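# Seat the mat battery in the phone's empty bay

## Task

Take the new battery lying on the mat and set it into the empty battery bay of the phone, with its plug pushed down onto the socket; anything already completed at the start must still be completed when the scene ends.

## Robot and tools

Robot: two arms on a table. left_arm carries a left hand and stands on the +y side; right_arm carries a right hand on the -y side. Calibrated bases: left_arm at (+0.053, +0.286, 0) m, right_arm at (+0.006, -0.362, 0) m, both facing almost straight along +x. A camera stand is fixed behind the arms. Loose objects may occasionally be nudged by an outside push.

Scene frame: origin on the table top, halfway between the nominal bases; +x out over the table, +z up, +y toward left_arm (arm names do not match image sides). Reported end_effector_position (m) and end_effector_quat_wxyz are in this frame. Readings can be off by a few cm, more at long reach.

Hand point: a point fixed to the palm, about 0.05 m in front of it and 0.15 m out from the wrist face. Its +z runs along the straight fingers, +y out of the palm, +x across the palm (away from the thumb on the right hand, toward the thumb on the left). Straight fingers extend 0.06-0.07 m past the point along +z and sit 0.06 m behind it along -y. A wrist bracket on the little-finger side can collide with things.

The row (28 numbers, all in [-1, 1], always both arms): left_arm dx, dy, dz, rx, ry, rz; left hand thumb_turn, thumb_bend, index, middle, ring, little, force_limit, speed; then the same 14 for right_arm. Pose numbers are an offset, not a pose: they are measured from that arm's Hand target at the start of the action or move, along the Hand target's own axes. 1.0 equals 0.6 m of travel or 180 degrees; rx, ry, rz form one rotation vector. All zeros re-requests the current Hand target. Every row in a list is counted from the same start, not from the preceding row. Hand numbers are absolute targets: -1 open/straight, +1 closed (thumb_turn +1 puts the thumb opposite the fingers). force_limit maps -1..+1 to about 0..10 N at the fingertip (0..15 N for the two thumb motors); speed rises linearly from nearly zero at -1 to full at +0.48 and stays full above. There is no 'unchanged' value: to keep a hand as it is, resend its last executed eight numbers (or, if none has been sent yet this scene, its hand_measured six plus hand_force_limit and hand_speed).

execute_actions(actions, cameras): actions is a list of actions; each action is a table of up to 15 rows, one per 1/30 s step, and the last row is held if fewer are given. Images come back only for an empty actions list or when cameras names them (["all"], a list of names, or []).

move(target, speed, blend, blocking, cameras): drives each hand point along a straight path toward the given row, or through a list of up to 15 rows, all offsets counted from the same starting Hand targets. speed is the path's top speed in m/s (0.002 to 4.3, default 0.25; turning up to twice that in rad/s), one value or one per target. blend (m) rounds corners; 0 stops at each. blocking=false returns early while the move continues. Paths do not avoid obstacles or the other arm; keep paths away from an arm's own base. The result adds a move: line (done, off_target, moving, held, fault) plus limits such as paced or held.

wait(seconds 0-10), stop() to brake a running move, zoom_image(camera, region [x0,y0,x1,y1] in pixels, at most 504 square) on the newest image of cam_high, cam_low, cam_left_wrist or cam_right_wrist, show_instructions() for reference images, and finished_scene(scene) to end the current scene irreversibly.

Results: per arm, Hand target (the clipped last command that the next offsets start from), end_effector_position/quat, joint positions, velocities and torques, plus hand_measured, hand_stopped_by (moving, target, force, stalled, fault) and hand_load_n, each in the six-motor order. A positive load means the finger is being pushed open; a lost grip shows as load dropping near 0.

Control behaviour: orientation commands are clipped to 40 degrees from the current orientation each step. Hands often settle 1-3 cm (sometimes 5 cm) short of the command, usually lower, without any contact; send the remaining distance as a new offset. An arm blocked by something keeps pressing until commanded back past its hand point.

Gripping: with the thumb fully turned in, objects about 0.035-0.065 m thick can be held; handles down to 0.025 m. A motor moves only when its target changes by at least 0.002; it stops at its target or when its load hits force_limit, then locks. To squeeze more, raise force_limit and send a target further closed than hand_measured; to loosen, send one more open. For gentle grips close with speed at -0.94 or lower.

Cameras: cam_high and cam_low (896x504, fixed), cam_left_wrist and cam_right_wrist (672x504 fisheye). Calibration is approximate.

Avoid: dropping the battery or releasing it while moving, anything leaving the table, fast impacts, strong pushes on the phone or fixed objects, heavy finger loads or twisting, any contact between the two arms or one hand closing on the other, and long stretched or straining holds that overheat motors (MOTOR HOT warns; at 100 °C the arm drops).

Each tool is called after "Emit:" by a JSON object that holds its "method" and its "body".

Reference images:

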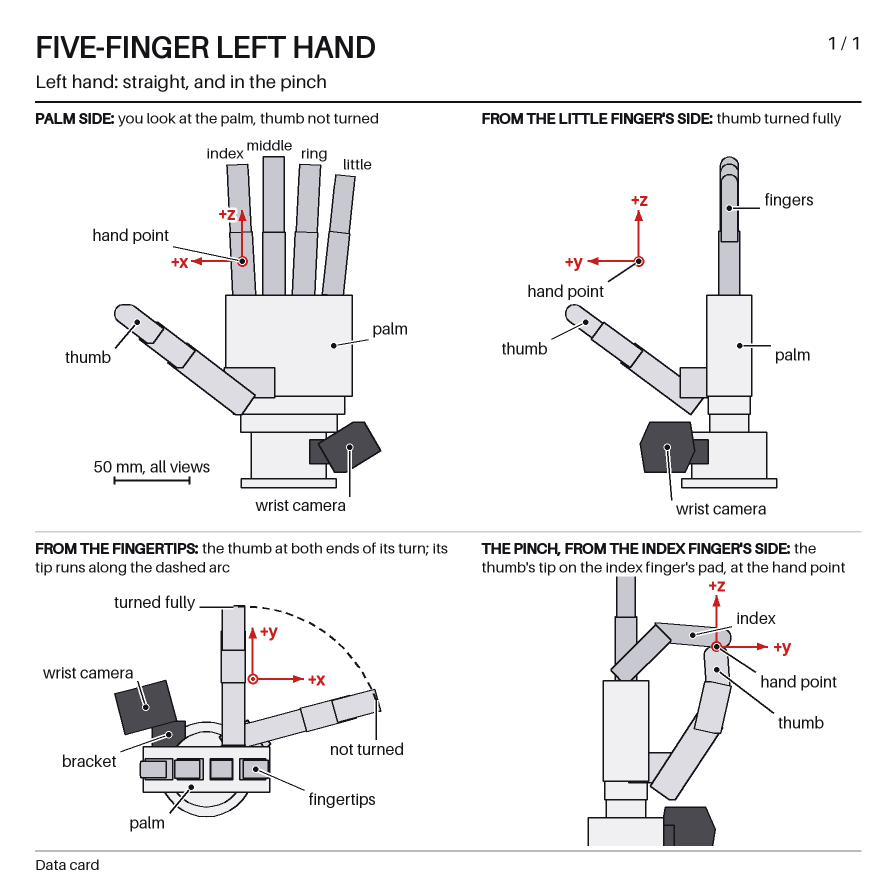

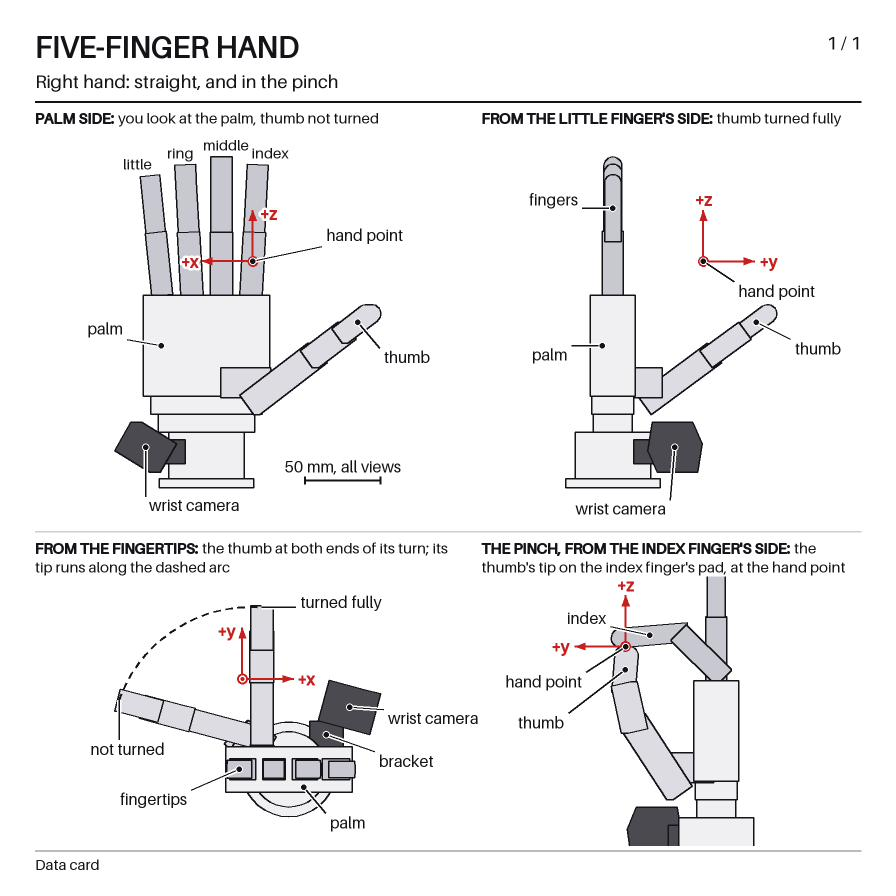

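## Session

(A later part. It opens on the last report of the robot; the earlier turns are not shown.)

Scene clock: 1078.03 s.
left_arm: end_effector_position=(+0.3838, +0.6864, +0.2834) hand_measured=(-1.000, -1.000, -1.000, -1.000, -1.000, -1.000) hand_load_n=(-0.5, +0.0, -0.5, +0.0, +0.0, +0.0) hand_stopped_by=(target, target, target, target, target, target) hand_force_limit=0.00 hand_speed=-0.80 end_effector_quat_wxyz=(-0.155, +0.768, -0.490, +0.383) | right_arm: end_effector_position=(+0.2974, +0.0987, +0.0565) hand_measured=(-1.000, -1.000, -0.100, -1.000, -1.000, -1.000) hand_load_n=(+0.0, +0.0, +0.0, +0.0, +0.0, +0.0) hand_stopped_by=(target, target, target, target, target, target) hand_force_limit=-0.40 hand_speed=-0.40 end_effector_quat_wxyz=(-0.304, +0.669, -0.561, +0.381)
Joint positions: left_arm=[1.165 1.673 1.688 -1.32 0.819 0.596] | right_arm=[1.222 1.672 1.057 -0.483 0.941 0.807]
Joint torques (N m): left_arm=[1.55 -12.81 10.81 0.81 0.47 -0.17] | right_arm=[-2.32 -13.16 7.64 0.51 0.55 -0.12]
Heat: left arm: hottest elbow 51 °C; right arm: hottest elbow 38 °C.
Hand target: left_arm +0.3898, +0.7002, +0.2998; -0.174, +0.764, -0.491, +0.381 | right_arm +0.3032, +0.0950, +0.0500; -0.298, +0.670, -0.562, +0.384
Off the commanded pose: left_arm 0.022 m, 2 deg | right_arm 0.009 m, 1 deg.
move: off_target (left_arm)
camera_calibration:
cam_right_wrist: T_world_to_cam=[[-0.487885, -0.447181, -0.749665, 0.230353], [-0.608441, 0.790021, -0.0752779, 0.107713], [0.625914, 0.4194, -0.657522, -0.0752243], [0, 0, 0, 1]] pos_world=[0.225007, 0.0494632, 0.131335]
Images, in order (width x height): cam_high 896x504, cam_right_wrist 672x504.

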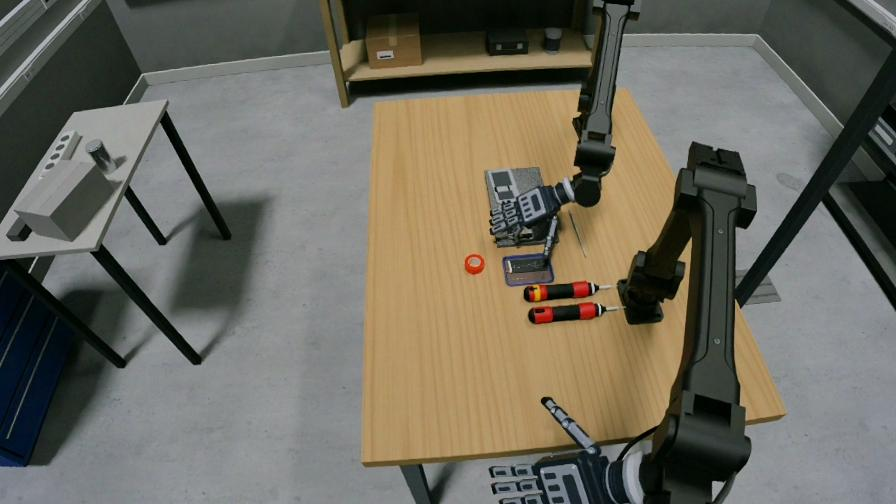

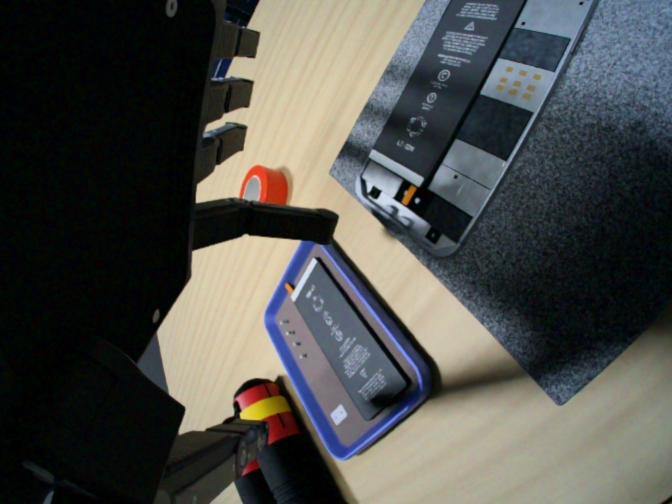

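Emit:
{"method": "zoom_image", "body": {"camera": "cam_right_wrist", "region": [345, 130, 485, 270]}}

Emit:
{"method": "zoom_image", "body": {"camera": "cam_right_wrist", "region": [385, 165, 435, 215]}}

Scaled by 3.600 from the camera's 672x504 image, which has a finer 960x720 frame.

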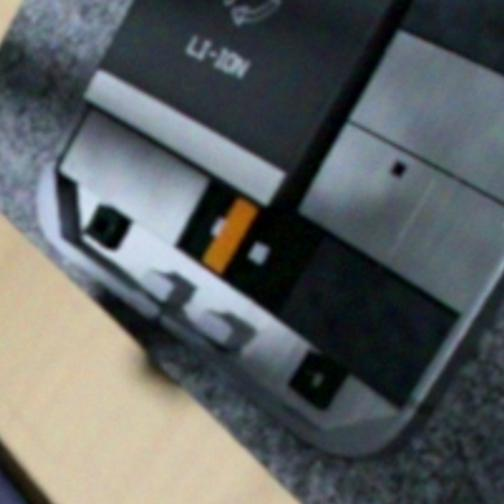

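Scaled by 10.080 from the camera's 672x504 image, which has a finer 960x720 frame.

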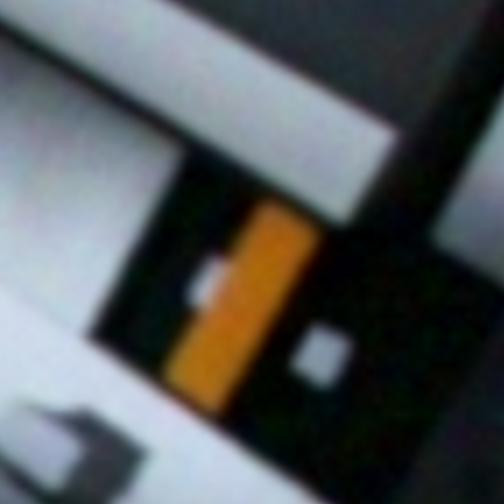

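Emit:
{"method": "move", "body": {"target": [0,0,0,0,0,0,-1,-1,-1,-1,-1,-1,0,-0.8,0.0072,0.0210,0.0198,0,0,0,-1,-1,-0.1,-1,-1,-1,-0.4,-0.4], "speed": 0.08, "cameras": ["cam_high","cam_right_wrist"]}}

Emit:
{"method": "zoom_image", "body": {"camera": "cam_high", "region": [500, 210, 540, 250]}}

Emit:
{"method": "zoom_image", "body": {"camera": "cam_right_wrist", "region": [300, 130, 480, 310]}}

Scene clock: 1132.13 s.
left_arm: end_effector_position=(+0.3838, +0.6864, +0.2834) hand_measured=(-1.000, -1.000, -1.000, -1.000, -1.000, -1.000) hand_load_n=(+0.0, +0.0, +0.0, +0.0, +0.0, +0.0) hand_stopped_by=(target, target, target, target, target, target) hand_force_limit=0.00 hand_speed=-0.80 end_effector_quat_wxyz=(-0.155, +0.768, -0.490, +0.383) | right_arm: end_effector_position=(+0.3017, +0.0925, +0.0420) hand_measured=(-1.000, -1.000, -0.100, -1.000, -1.000, -1.000) hand_load_n=(-0.5, +0.0, +0.0, +0.0, +0.0, +0.0) hand_stopped_by=(target, target, target, target, target, target) hand_force_limit=-0.40 hand_speed=-0.40 end_effector_quat_wxyz=(-0.305, +0.668, -0.561, +0.381)
Joint positions: left_arm=[1.165 1.673 1.688 -1.32 0.819 0.596] | right_arm=[1.209 1.684 1.023 -0.418 0.935 0.788]
Joint torques (N m): left_arm=[1.61 -12.75 10.81 0.8 0.46 -0.17] | right_arm=[-2.32 -12.81 7.35 0.55 0.54 -0.12]
Heat: left arm: hottest elbow 51 °C; right arm: hottest elbow 37 °C.
Hand target: left_arm +0.3898, +0.7002, +0.2998; -0.174, +0.764, -0.491, +0.381 | right_arm +0.3070, +0.0879, +0.0339; -0.298, +0.670, -0.562, +0.384
Off the commanded pose: left_arm 0.022 m, 2 deg | right_arm 0.011 m, 1 deg.
move: off_target (left_arm, right_arm)
camera_calibration:
cam_right_wrist: T_world_to_cam=[[-0.487081, -0.444772, -0.751618, 0.21841], [-0.60809, 0.790442, -0.0736776, 0.113871], [0.62688, 0.421164, -0.655471, -0.0853111], [0, 0, 0, 1]] pos_world=[0.229107, 0.0430641, 0.116632]
Images, in order (width x height): cam_high 896x504, cam_right_wrist 672x504.

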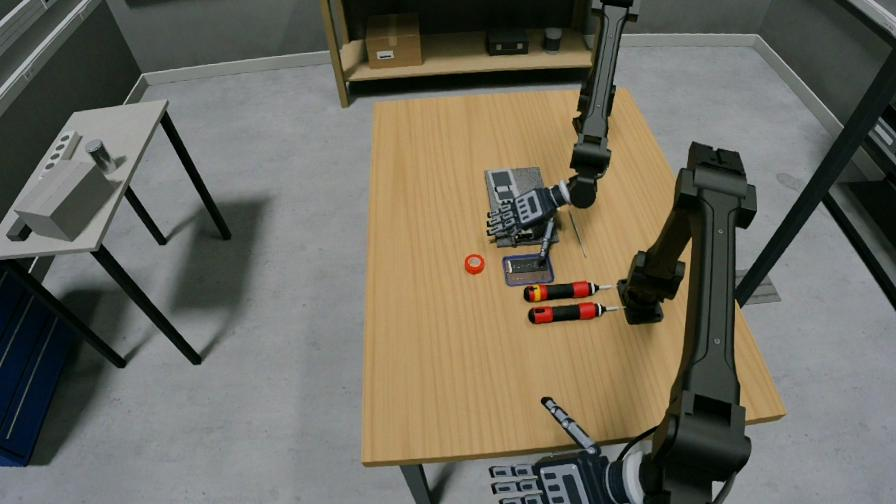

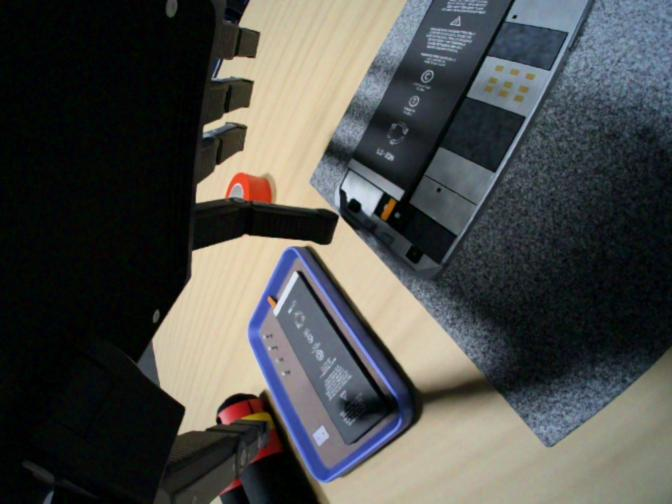

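Scaled by 12.600 from the camera's 896x504 image, which has a finer 1280x720 frame.

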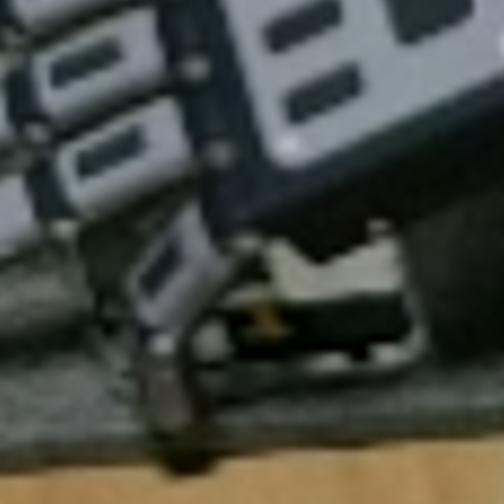

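Scaled by 2.800 from the camera's 672x504 image, which has a finer 960x720 frame.

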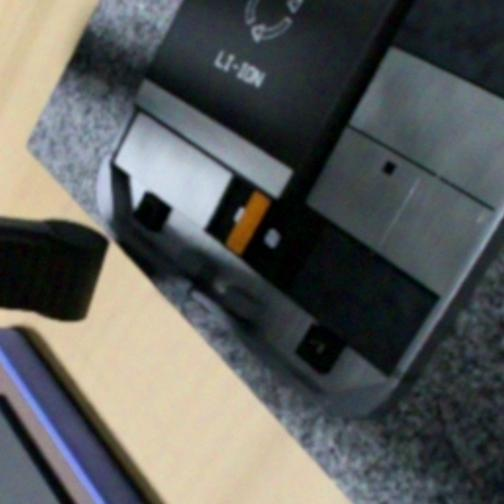

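Emit:
{"method": "zoom_image", "body": {"camera": "cam_high", "region": [506, 228, 530, 252]}}

Scaled by 21.000 from the camera's 896x504 image, which has a finer 1280x720 frame.

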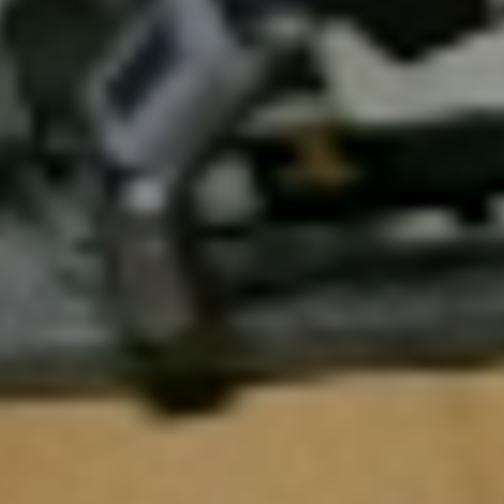

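Emit:
{"method": "move", "body": {"target": [0,0,0,0,0,0,-1,-1,-1,-1,-1,-1,0,-0.8,0.0223,0.0072,0.0025,0,0,0,-1,-1,-0.1,-1,-1,-1,-0.4,-0.4], "speed": 0.06, "cameras": ["cam_high","cam_right_wrist"]}}

Emit:
{"method": "zoom_image", "body": {"camera": "cam_high", "region": [500, 210, 540, 250]}}

Emit:
{"method": "zoom_image", "body": {"camera": "cam_right_wrist", "region": [300, 130, 480, 310]}}

Scene clock: 1215.63 s.
left_arm: end_effector_position=(+0.3838, +0.6864, +0.2834) hand_measured=(-1.000, -1.000, -1.000, -1.000, -1.000, -1.000) hand_load_n=(-0.5, +0.0, +0.0, +0.0, +0.0, +0.0) hand_stopped_by=(target, target, target, target, target, target) hand_force_limit=0.00 hand_speed=-0.80 end_effector_quat_wxyz=(-0.155, +0.768, -0.490, +0.383) | right_arm: end_effector_position=(+0.3023, +0.0852, +0.0392) hand_measured=(-1.000, -1.000, -0.100, -1.000, -1.000, -1.000) hand_load_n=(+0.0, +0.0, +0.0, +0.0, +0.0, +0.0) hand_stopped_by=(target, target, target, target, target, target) hand_force_limit=-0.40 hand_speed=-0.40 end_effector_quat_wxyz=(-0.310, +0.666, -0.563, +0.378)
Joint positions: left_arm=[1.165 1.673 1.688 -1.32 0.819 0.596] | right_arm=[1.202 1.67 0.99 -0.38 0.931 0.779]
Joint torques (N m): left_arm=[1.61 -12.92 10.77 0.79 0.47 -0.17] | right_arm=[-2.73 -13.39 6.35 0.28 0.48 -0.18]
Heat: left arm: hottest elbow 51 °C; right arm: hottest elbow 36 °C.
Hand target: left_arm +0.3898, +0.7002, +0.2998; -0.174, +0.764, -0.491, +0.381 | right_arm +0.3070, +0.0740, +0.0320; -0.298, +0.669, -0.562, +0.384
Off the commanded pose: left_arm 0.022 m, 2 deg | right_arm 0.014 m, 2 deg.
move: off_target (left_arm, right_arm)
camera_calibration:
cam_right_wrist: T_world_to_cam=[[-0.484664, -0.435219, -0.75874, 0.212081], [-0.607318, 0.791697, -0.0661839, 0.119113], [0.629497, 0.428719, -0.648023, -0.0862269], [0, 0, 0, 1]] pos_world=[0.229407, 0.034967, 0.112921]
Images, in order (width x height): cam_high 896x504, cam_right_wrist 672x504.

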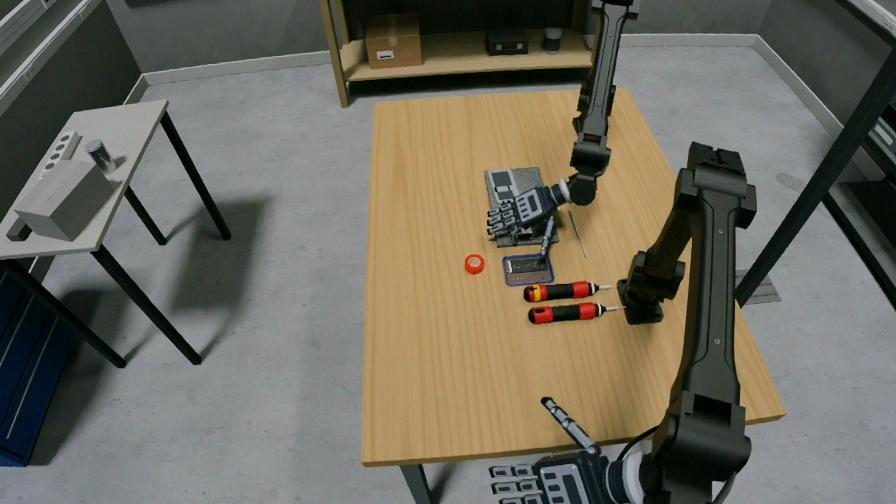

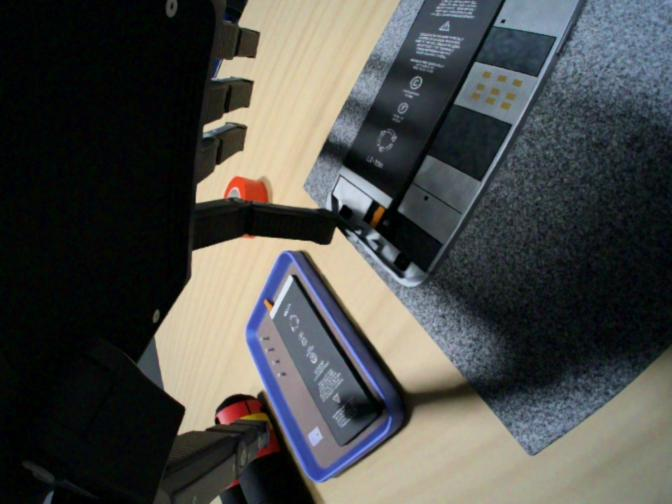

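Scaled by 12.600 from the camera's 896x504 image, which has a finer 1280x720 frame.

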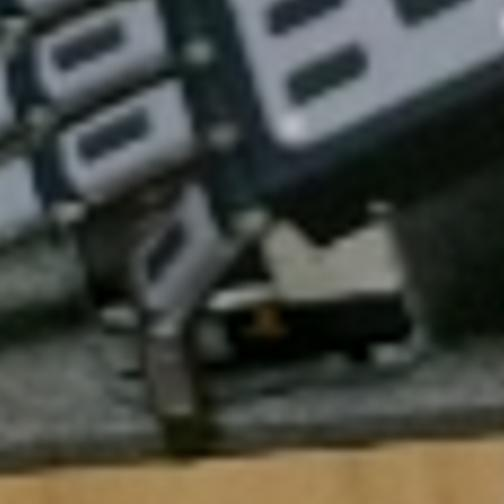

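Scaled by 2.800 from the camera's 672x504 image, which has a finer 960x720 frame.

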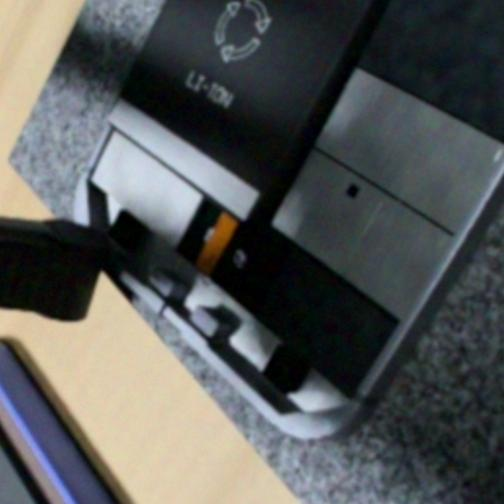

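Emit:
{"method": "move", "body": {"target": [0,0,0,0,0,0,-1,-1,-1,-1,-1,-1,0,-0.8,0.0134,0.0012,-0.0005,0,0,0,-1,-1,-0.1,-1,-1,-1,-0.4,-0.4], "speed": 0.06, "cameras": ["cam_high","cam_right_wrist"]}}

Emit:
{"method": "zoom_image", "body": {"camera": "cam_high", "region": [500, 210, 540, 250]}}

Emit:
{"method": "zoom_image", "body": {"camera": "cam_right_wrist", "region": [300, 130, 480, 310]}}

Scene clock: 1239.40 s.
left_arm: end_effector_position=(+0.3838, +0.6864, +0.2834) hand_measured=(-1.000, -1.000, -1.000, -1.000, -1.000, -1.000) hand_load_n=(+0.0, +0.0, +0.0, +0.0, +0.0, +0.0) hand_stopped_by=(target, target, target, target, target, target) hand_force_limit=0.00 hand_speed=-0.80 end_effector_quat_wxyz=(-0.155, +0.768, -0.490, +0.383) | right_arm: end_effector_position=(+0.3020, +0.0777, +0.0400) hand_measured=(-1.000, -1.000, -0.100, -1.000, -1.000, -1.000) hand_load_n=(+0.0, +0.0, -0.5, +0.0, +0.0, +0.0) hand_stopped_by=(target, target, target, target, target, target) hand_force_limit=-0.40 hand_speed=-0.40 end_effector_quat_wxyz=(-0.311, +0.666, -0.563, +0.378)
Joint positions: left_arm=[1.165 1.673 1.688 -1.32 0.819 0.596] | right_arm=[1.196 1.652 0.967 -0.368 0.927 0.771]
Joint torques (N m): left_arm=[1.61 -12.86 10.77 0.8 0.46 -0.17] | right_arm=[-2.73 -13.1 6.32 0.29 0.5 -0.22]
Heat: left arm: hottest elbow 51 °C; right arm: hottest elbow 36 °C.
Hand target: left_arm +0.3898, +0.7002, +0.2998; -0.174, +0.764, -0.491, +0.381 | right_arm +0.3070, +0.0660, +0.0330; -0.298, +0.669, -0.562, +0.384
Off the commanded pose: left_arm 0.022 m, 2 deg | right_arm 0.015 m, 2 deg.
move: off_target (left_arm, right_arm)
camera_calibration:
cam_right_wrist: T_world_to_cam=[[-0.484773, -0.434588, -0.759031, 0.209324], [-0.607763, 0.791455, -0.0649906, 0.125035], [0.628983, 0.429805, -0.647803, -0.0822613], [0, 0, 0, 1]] pos_world=[0.229208, 0.0273666, 0.113721]
Images, in order (width x height): cam_high 896x504, cam_right_wrist 672x504.

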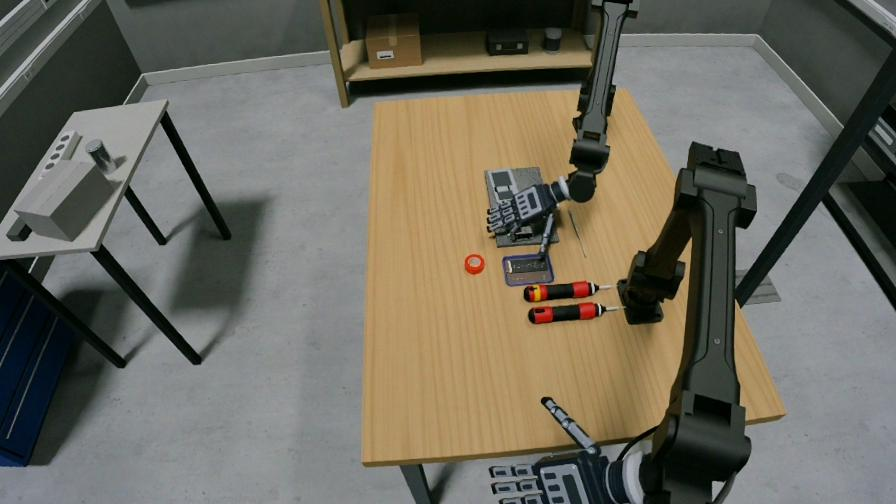

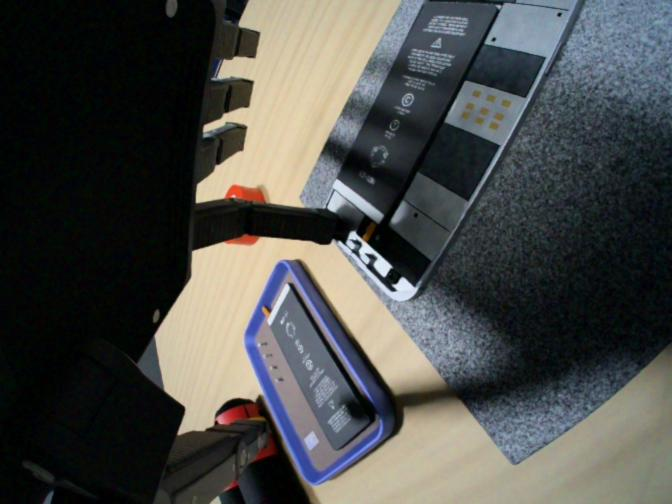

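Scaled by 12.600 from the camera's 896x504 image, which has a finer 1280x720 frame.

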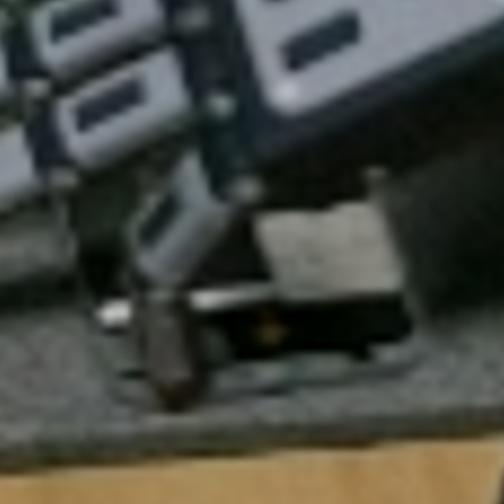

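Scaled by 2.800 from the camera's 672x504 image, which has a finer 960x720 frame.

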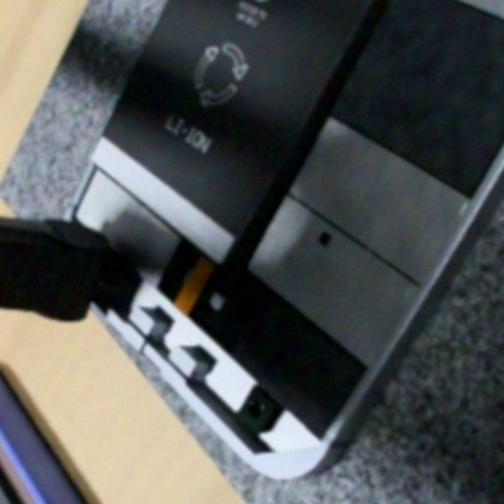

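Emit:
{"method": "move", "body": {"target": [0,0,0,0,0,0,-1,-1,-1,-1,-1,-1,0,-0.8,0.0110,0.0056,0.0030,0,0,0,-1,-1,-0.1,-1,-1,-1,-0.4,-0.4], "speed": 0.06, "cameras": ["cam_high","cam_right_wrist"]}}

Emit:
{"method": "zoom_image", "body": {"camera": "cam_high", "region": [500, 210, 540, 250]}}

Emit:
{"method": "zoom_image", "body": {"camera": "cam_right_wrist", "region": [300, 150, 480, 330]}}

Scene clock: 1256.27 s.
left_arm: end_effector_position=(+0.3838, +0.6864, +0.2834) hand_measured=(-1.000, -1.000, -1.000, -1.000, -1.000, -1.000) hand_load_n=(+0.0, -0.5, +0.0, +0.0, -0.5, +0.0) hand_stopped_by=(target, target, target, target, target, target) hand_force_limit=0.00 hand_speed=-0.80 end_effector_quat_wxyz=(-0.155, +0.768, -0.490, +0.383) | right_arm: end_effector_position=(+0.3029, +0.0702, +0.0386) hand_measured=(-1.000, -1.000, -0.100, -1.000, -1.000, -1.000) hand_load_n=(+0.0, +0.0, -0.5, +0.0, +0.0, +0.0) hand_stopped_by=(target, target, target, target, target, target) hand_force_limit=-0.40 hand_speed=-0.40 end_effector_quat_wxyz=(-0.311, +0.665, -0.564, +0.378)
Joint positions: left_arm=[1.165 1.673 1.688 -1.32 0.819 0.596] | right_arm=[1.189 1.639 0.944 -0.348 0.925 0.76]
Joint torques (N m): left_arm=[1.55 -12.81 10.77 0.81 0.47 -0.16] | right_arm=[-2.61 -12.69 6.3 0.32 0.46 -0.18]
Heat: left arm: hottest elbow 51 °C; right arm: hottest elbow 36 °C.
Hand target: left_arm +0.3898, +0.7002, +0.2998; -0.174, +0.764, -0.491, +0.381 | right_arm +0.3073, +0.0588, +0.0304; -0.298, +0.669, -0.562, +0.384
Off the commanded pose: left_arm 0.022 m, 2 deg | right_arm 0.015 m, 2 deg.
move: off_target (left_arm, right_arm)
camera_calibration:
cam_right_wrist: T_world_to_cam=[[-0.484289, -0.434016, -0.759667, 0.205219], [-0.6071, 0.791928, -0.0654202, 0.131324], [0.629995, 0.429511, -0.647013, -0.0807865], [0, 0, 0, 1]] pos_world=[0.230007, 0.0197676, 0.112219]
Images, in order (width x height): cam_high 896x504, cam_right_wrist 672x504.

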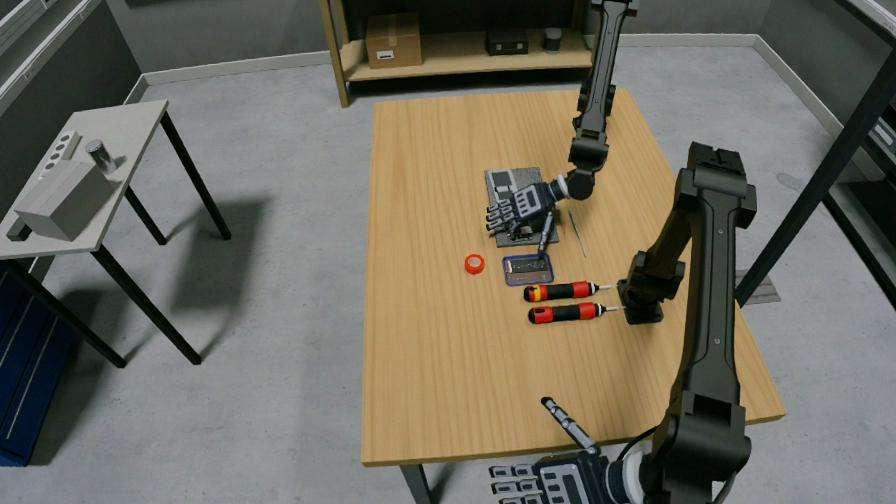

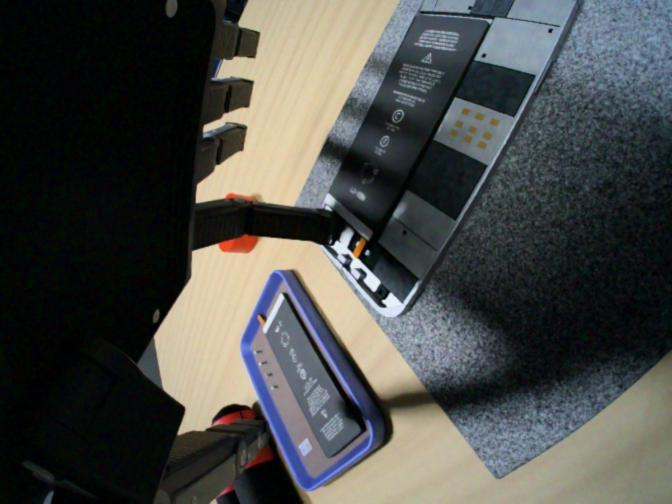

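Scaled by 12.600 from the camera's 896x504 image, which has a finer 1280x720 frame.

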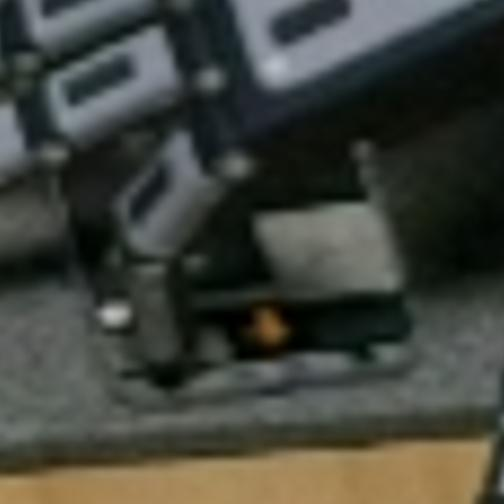

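Scaled by 2.800 from the camera's 672x504 image, which has a finer 960x720 frame.

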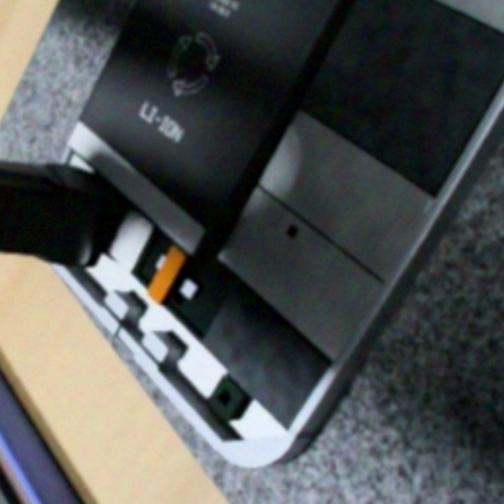

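Emit:
{"method": "zoom_image", "body": {"camera": "cam_right_wrist", "region": [335, 215, 395, 275]}}

Emit:
{"method": "zoom_image", "body": {"camera": "cam_right_wrist", "region": [400, 0, 520, 60]}}

Scaled by 8.400 from the camera's 672x504 image, which has a finer 960x720 frame.

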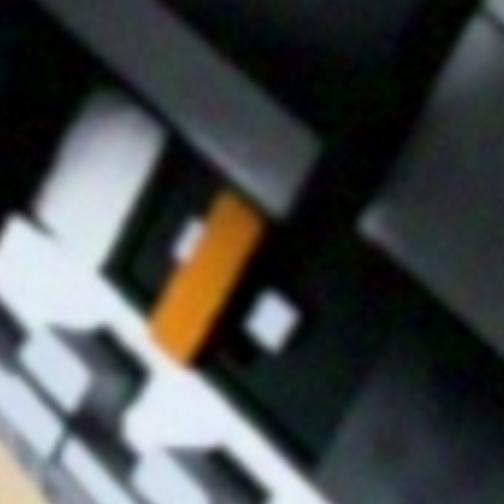

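Scaled by 4.200 from the camera's 672x504 image, which has a finer 960x720 frame.

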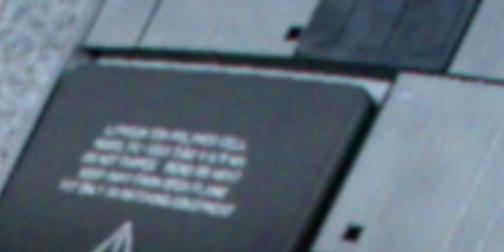

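Emit:
{"method": "move", "body": {"target": [0,0,0,0,0,0,-1,-1,-1,-1,-1,-1,0,-0.8,0.0080,0.0030,0.0012,0,0,0,-1,-1,-0.1,-1,-1,-1,-0.4,-0.4], "speed": 0.05, "cameras": ["cam_high","cam_right_wrist"]}}

Emit:
{"method": "zoom_image", "body": {"camera": "cam_right_wrist", "region": [330, 210, 400, 280]}}

Emit:
{"method": "zoom_image", "body": {"camera": "cam_right_wrist", "region": [400, 0, 520, 60]}}

Scene clock: 1274.67 s.
left_arm: end_effector_position=(+0.3838, +0.6864, +0.2834) hand_measured=(-1.000, -1.000, -1.000, -1.000, -1.000, -1.000) hand_load_n=(+0.0, +0.0, -0.5, +0.0, +0.0, +0.0) hand_stopped_by=(target, target, target, target, target, target) hand_force_limit=0.00 hand_speed=-0.80 end_effector_quat_wxyz=(-0.155, +0.768, -0.490, +0.383) | right_arm: end_effector_position=(+0.3028, +0.0668, +0.0384) hand_measured=(-1.000, -1.000, -0.100, -1.000, -1.000, -1.000) hand_load_n=(+0.0, +0.0, +0.0, +0.0, +0.0, +0.0) hand_stopped_by=(target, target, target, target, target, target) hand_force_limit=-0.40 hand_speed=-0.40 end_effector_quat_wxyz=(-0.313, +0.664, -0.564, +0.377)
Joint positions: left_arm=[1.165 1.673 1.688 -1.32 0.819 0.596] | right_arm=[1.186 1.63 0.93 -0.334 0.922 0.756]
Joint torques (N m): left_arm=[1.61 -12.86 10.78 0.79 0.46 -0.17] | right_arm=[-2.67 -12.51 6.13 0.18 0.48 -0.2]
Heat: left arm: hottest elbow 52 °C; right arm: hottest elbow 35 °C.
Hand target: left_arm +0.3898, +0.7002, +0.2998; -0.174, +0.764, -0.491, +0.381 | right_arm +0.3072, +0.0537, +0.0295; -0.298, +0.670, -0.562, +0.384
Off the commanded pose: left_arm 0.022 m, 2 deg | right_arm 0.017 m, 2 deg.
move: off_target (left_arm, right_arm)
camera_calibration:
cam_right_wrist: T_world_to_cam=[[-0.483271, -0.43015, -0.762509, 0.203127], [-0.607458, 0.791948, -0.0617571, 0.133827], [0.630432, 0.433347, -0.644023, -0.0800216], [0, 0, 0, 1]] pos_world=[0.229908, 0.0160679, 0.111615]
Images, in order (width x height): cam_high 896x504, cam_right_wrist 672x504.

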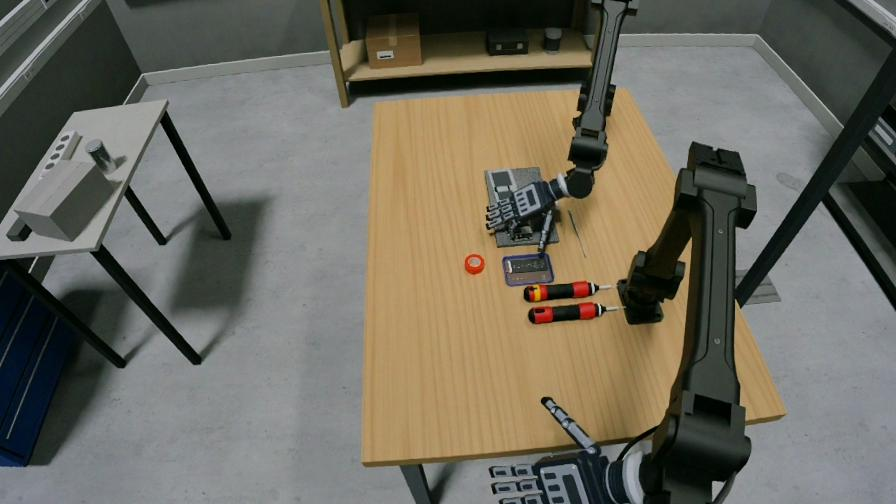

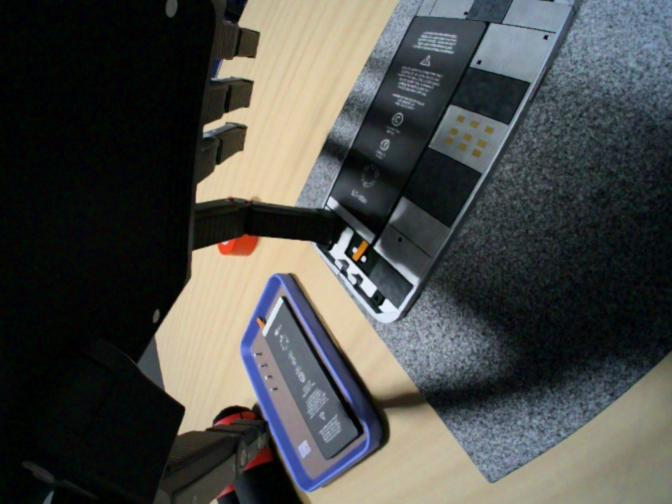

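Scaled by 7.200 from the camera's 672x504 image, which has a finer 960x720 frame.

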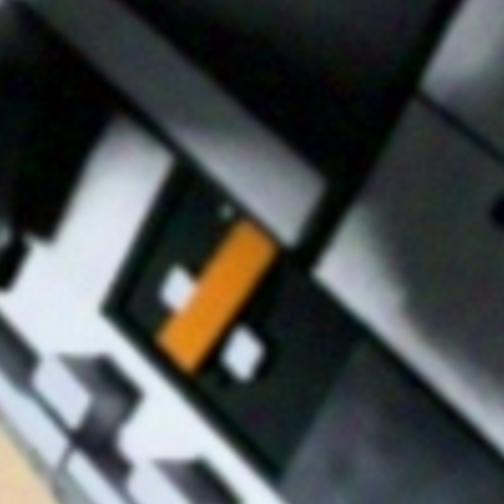

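Scaled by 4.200 from the camera's 672x504 image, which has a finer 960x720 frame.

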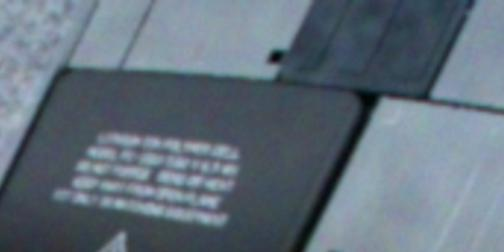

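Emit:
{"method": "move", "body": {"target": [[0,0,0,0,0,0,-1,-1,-1,-1,-1,-1,0,-0.8,-0.0443,-0.0317,-0.0298,0,0,0,-1,-1,-0.1,-1,-1,-1,-0.4,-0.4],[0,0,0,0,0,0,-1,-1,-1,-1,-1,-1,0,-0.8,-0.0574,-0.0487,-0.1021,0,0,0,-1,-1,-0.1,-1,-1,-1,-0.4,-0.4],[0,0,0,0,0,0,-1,-1,-1,-1,-1,-1,0,-0.8,-0.0111,-0.0071,-0.0510,0,0,0,-1,-1,-0.1,-1,-1,-1,-0.4,-0.4]], "speed": 0.1, "cameras": ["cam_high","cam_right_wrist"]}}

Emit:
{"method": "zoom_image", "body": {"camera": "cam_high", "region": [500, 215, 535, 250]}}

Emit:
{"method": "zoom_image", "body": {"camera": "cam_right_wrist", "region": [300, 150, 440, 290]}}

Scene clock: 1316.57 s.
left_arm: end_effector_position=(+0.3838, +0.6864, +0.2834) hand_measured=(-1.000, -1.000, -1.000, -1.000, -1.000, -1.000) hand_load_n=(+0.0, +0.0, -0.5, +0.0, +0.0, +0.0) hand_stopped_by=(target, target, target, target, target, target) hand_force_limit=0.00 hand_speed=-0.80 end_effector_quat_wxyz=(-0.155, +0.768, -0.490, +0.383) | right_arm: end_effector_position=(+0.2796, +0.0619, +0.0448) hand_measured=(-1.000, -1.000, -0.100, -1.000, -1.000, -1.000) hand_load_n=(-0.5, +0.0, +0.5, +0.0, +0.0, +0.0) hand_stopped_by=(target, target, target, target, target, target) hand_force_limit=-0.40 hand_speed=-0.40 end_effector_quat_wxyz=(-0.295, +0.671, -0.560, +0.385)
Joint positions: left_arm=[1.165 1.673 1.688 -1.32 0.819 0.596] | right_arm=[1.233 1.611 0.946 -0.473 0.949 0.833]
Joint torques (N m): left_arm=[1.61 -12.86 10.76 0.8 0.47 -0.16] | right_arm=[-1.85 -13.16 7.49 0.46 0.56 -0.11]
Heat: left arm: hottest elbow 52 °C; right arm: hottest elbow 35 °C.
Hand target: left_arm +0.3898, +0.7002, +0.2998; -0.174, +0.764, -0.491, +0.381 | right_arm +0.2830, +0.0620, +0.0480; -0.298, +0.669, -0.562, +0.384
Off the commanded pose: left_arm 0.022 m, 2 deg | right_arm 0.005 m, 1 deg.
move: off_target (left_arm)
camera_calibration:
cam_right_wrist: T_world_to_cam=[[-0.494879, -0.458009, -0.73846, 0.198534], [-0.604251, 0.792102, -0.08634, 0.124246], [0.62448, 0.403487, -0.668747, -0.0544081], [0, 0, 0, 1]] pos_world=[0.207303, 0.0144674, 0.120951]
Images, in order (width x height): cam_high 896x504, cam_right_wrist 672x504.

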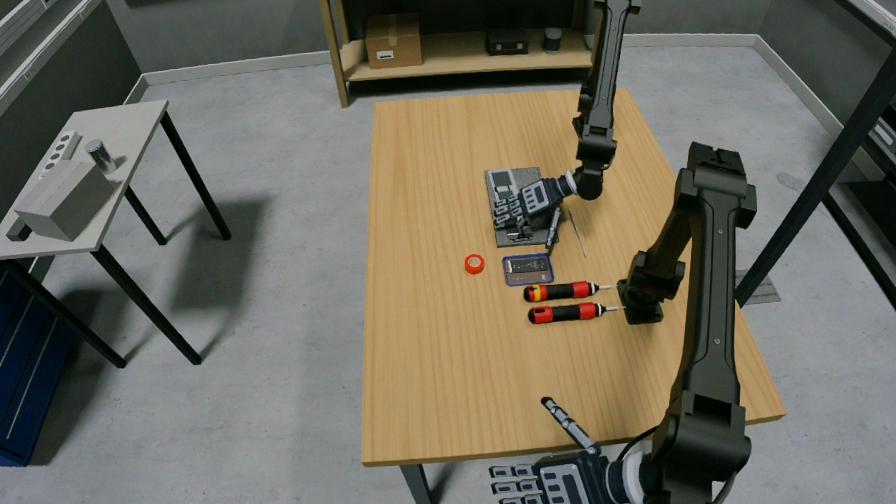

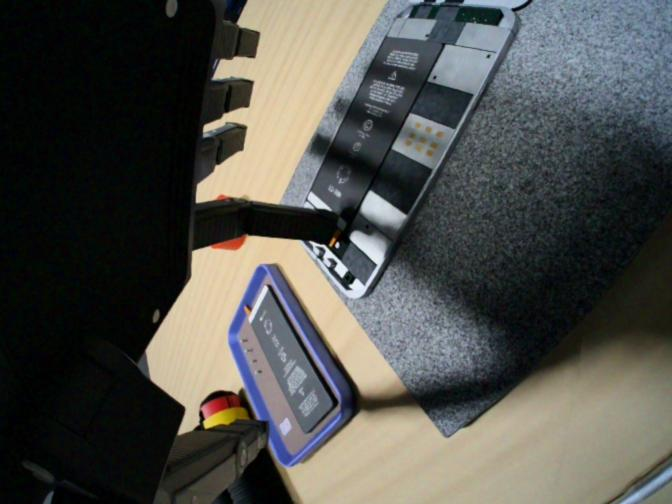

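Scaled by 14.400 from the camera's 896x504 image, which has a finer 1280x720 frame.

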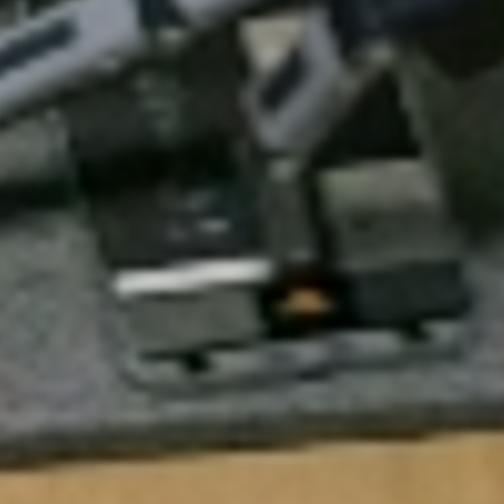

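Scaled by 3.600 from the camera's 672x504 image, which has a finer 960x720 frame.

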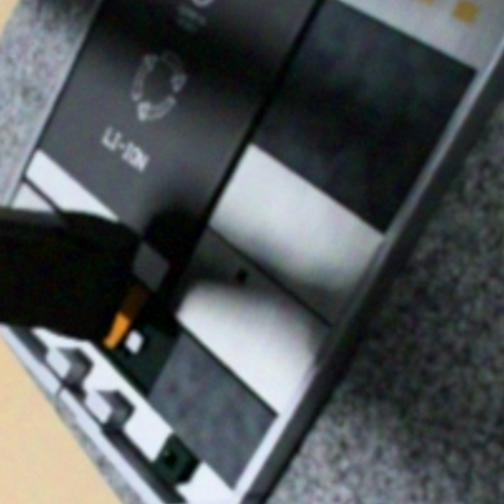

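Emit:
{"method": "move", "body": {"target": [[0,0,0,0,0,0,-1,-1,-1,-1,-1,-1,0,-0.8,-0.0547,-0.0424,-0.0529,0,0,0,-1,-1,-0.1,-1,-1,-1,-0.4,-0.4],[0,0,0,0,0,0,-1,-1,-1,-1,-1,-1,0,-0.8,-0.0067,-0.0004,-0.0016,0,0,0,-1,-1,-0.1,-1,-1,-1,-0.4,-0.4]], "speed": 0.1, "cameras": ["cam_high","cam_right_wrist"]}}

Emit:
{"method": "zoom_image", "body": {"camera": "cam_high", "region": [500, 215, 535, 250]}}

Emit:
{"method": "zoom_image", "body": {"camera": "cam_right_wrist", "region": [300, 150, 440, 290]}}

Scene clock: 1342.87 s.
left_arm: end_effector_position=(+0.3838, +0.6864, +0.2834) hand_measured=(-1.000, -1.000, -1.000, -1.000, -1.000, -1.000) hand_load_n=(+0.0, +0.0, +0.0, +0.0, +0.0, +0.0) hand_stopped_by=(target, target, target, target, target, target) hand_force_limit=0.00 hand_speed=-0.80 end_effector_quat_wxyz=(-0.155, +0.768, -0.490, +0.383) | right_arm: end_effector_position=(+0.2787, +0.0661, +0.0453) hand_measured=(-1.000, -1.000, -0.100, -1.000, -1.000, -1.000) hand_load_n=(+0.0, +0.0, +0.0, +0.0, +0.0, +0.0) hand_stopped_by=(target, target, target, target, target, target) hand_force_limit=-0.40 hand_speed=-0.40 end_effector_quat_wxyz=(-0.296, +0.671, -0.560, +0.385)
Joint positions: left_arm=[1.165 1.673 1.688 -1.32 0.819 0.596] | right_arm=[1.238 1.619 0.958 -0.483 0.951 0.841]
Joint torques (N m): left_arm=[1.49 -12.81 10.77 0.79 0.47 -0.17] | right_arm=[-1.85 -13.22 7.51 0.44 0.57 -0.12]
Heat: left arm: hottest elbow 52 °C; right arm: hottest elbow 35 °C.
Hand target: left_arm +0.3898, +0.7002, +0.2998; -0.174, +0.764, -0.491, +0.381 | right_arm +0.2821, +0.0661, +0.0480; -0.298, +0.669, -0.562, +0.383
Off the commanded pose: left_arm 0.022 m, 2 deg | right_arm 0.004 m, 0 deg.
move: off_target (left_arm)
camera_calibration:
cam_right_wrist: T_world_to_cam=[[-0.494795, -0.457151, -0.739048, 0.200299], [-0.604156, 0.792257, -0.0855802, 0.120374], [0.624639, 0.404155, -0.668195, -0.0553456], [0, 0, 0, 1]] pos_world=[0.206403, 0.0185677, 0.121351]
Images, in order (width x height): cam_high 896x504, cam_right_wrist 672x504.

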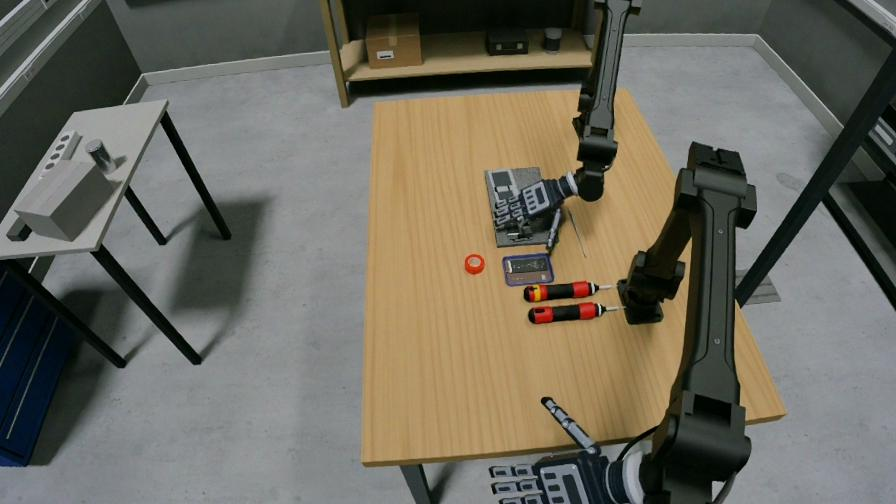

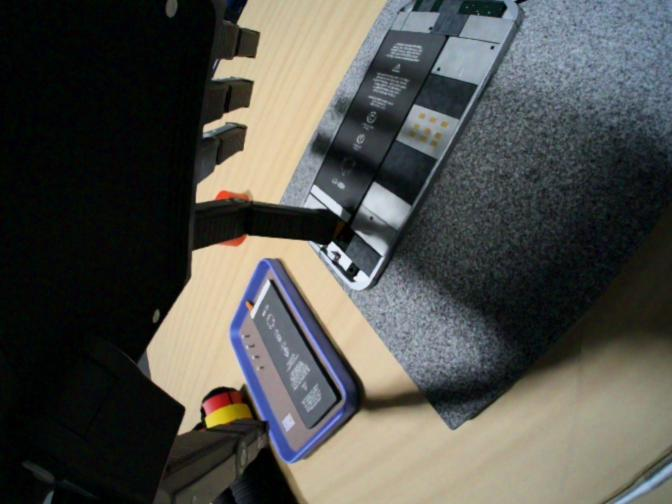

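Scaled by 14.400 from the camera's 896x504 image, which has a finer 1280x720 frame.

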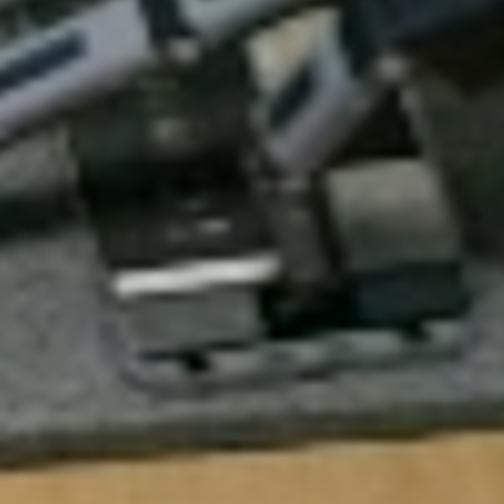

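Scaled by 3.600 from the camera's 672x504 image, which has a finer 960x720 frame.

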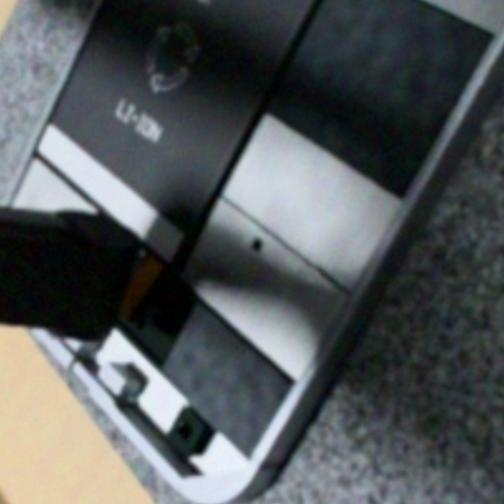

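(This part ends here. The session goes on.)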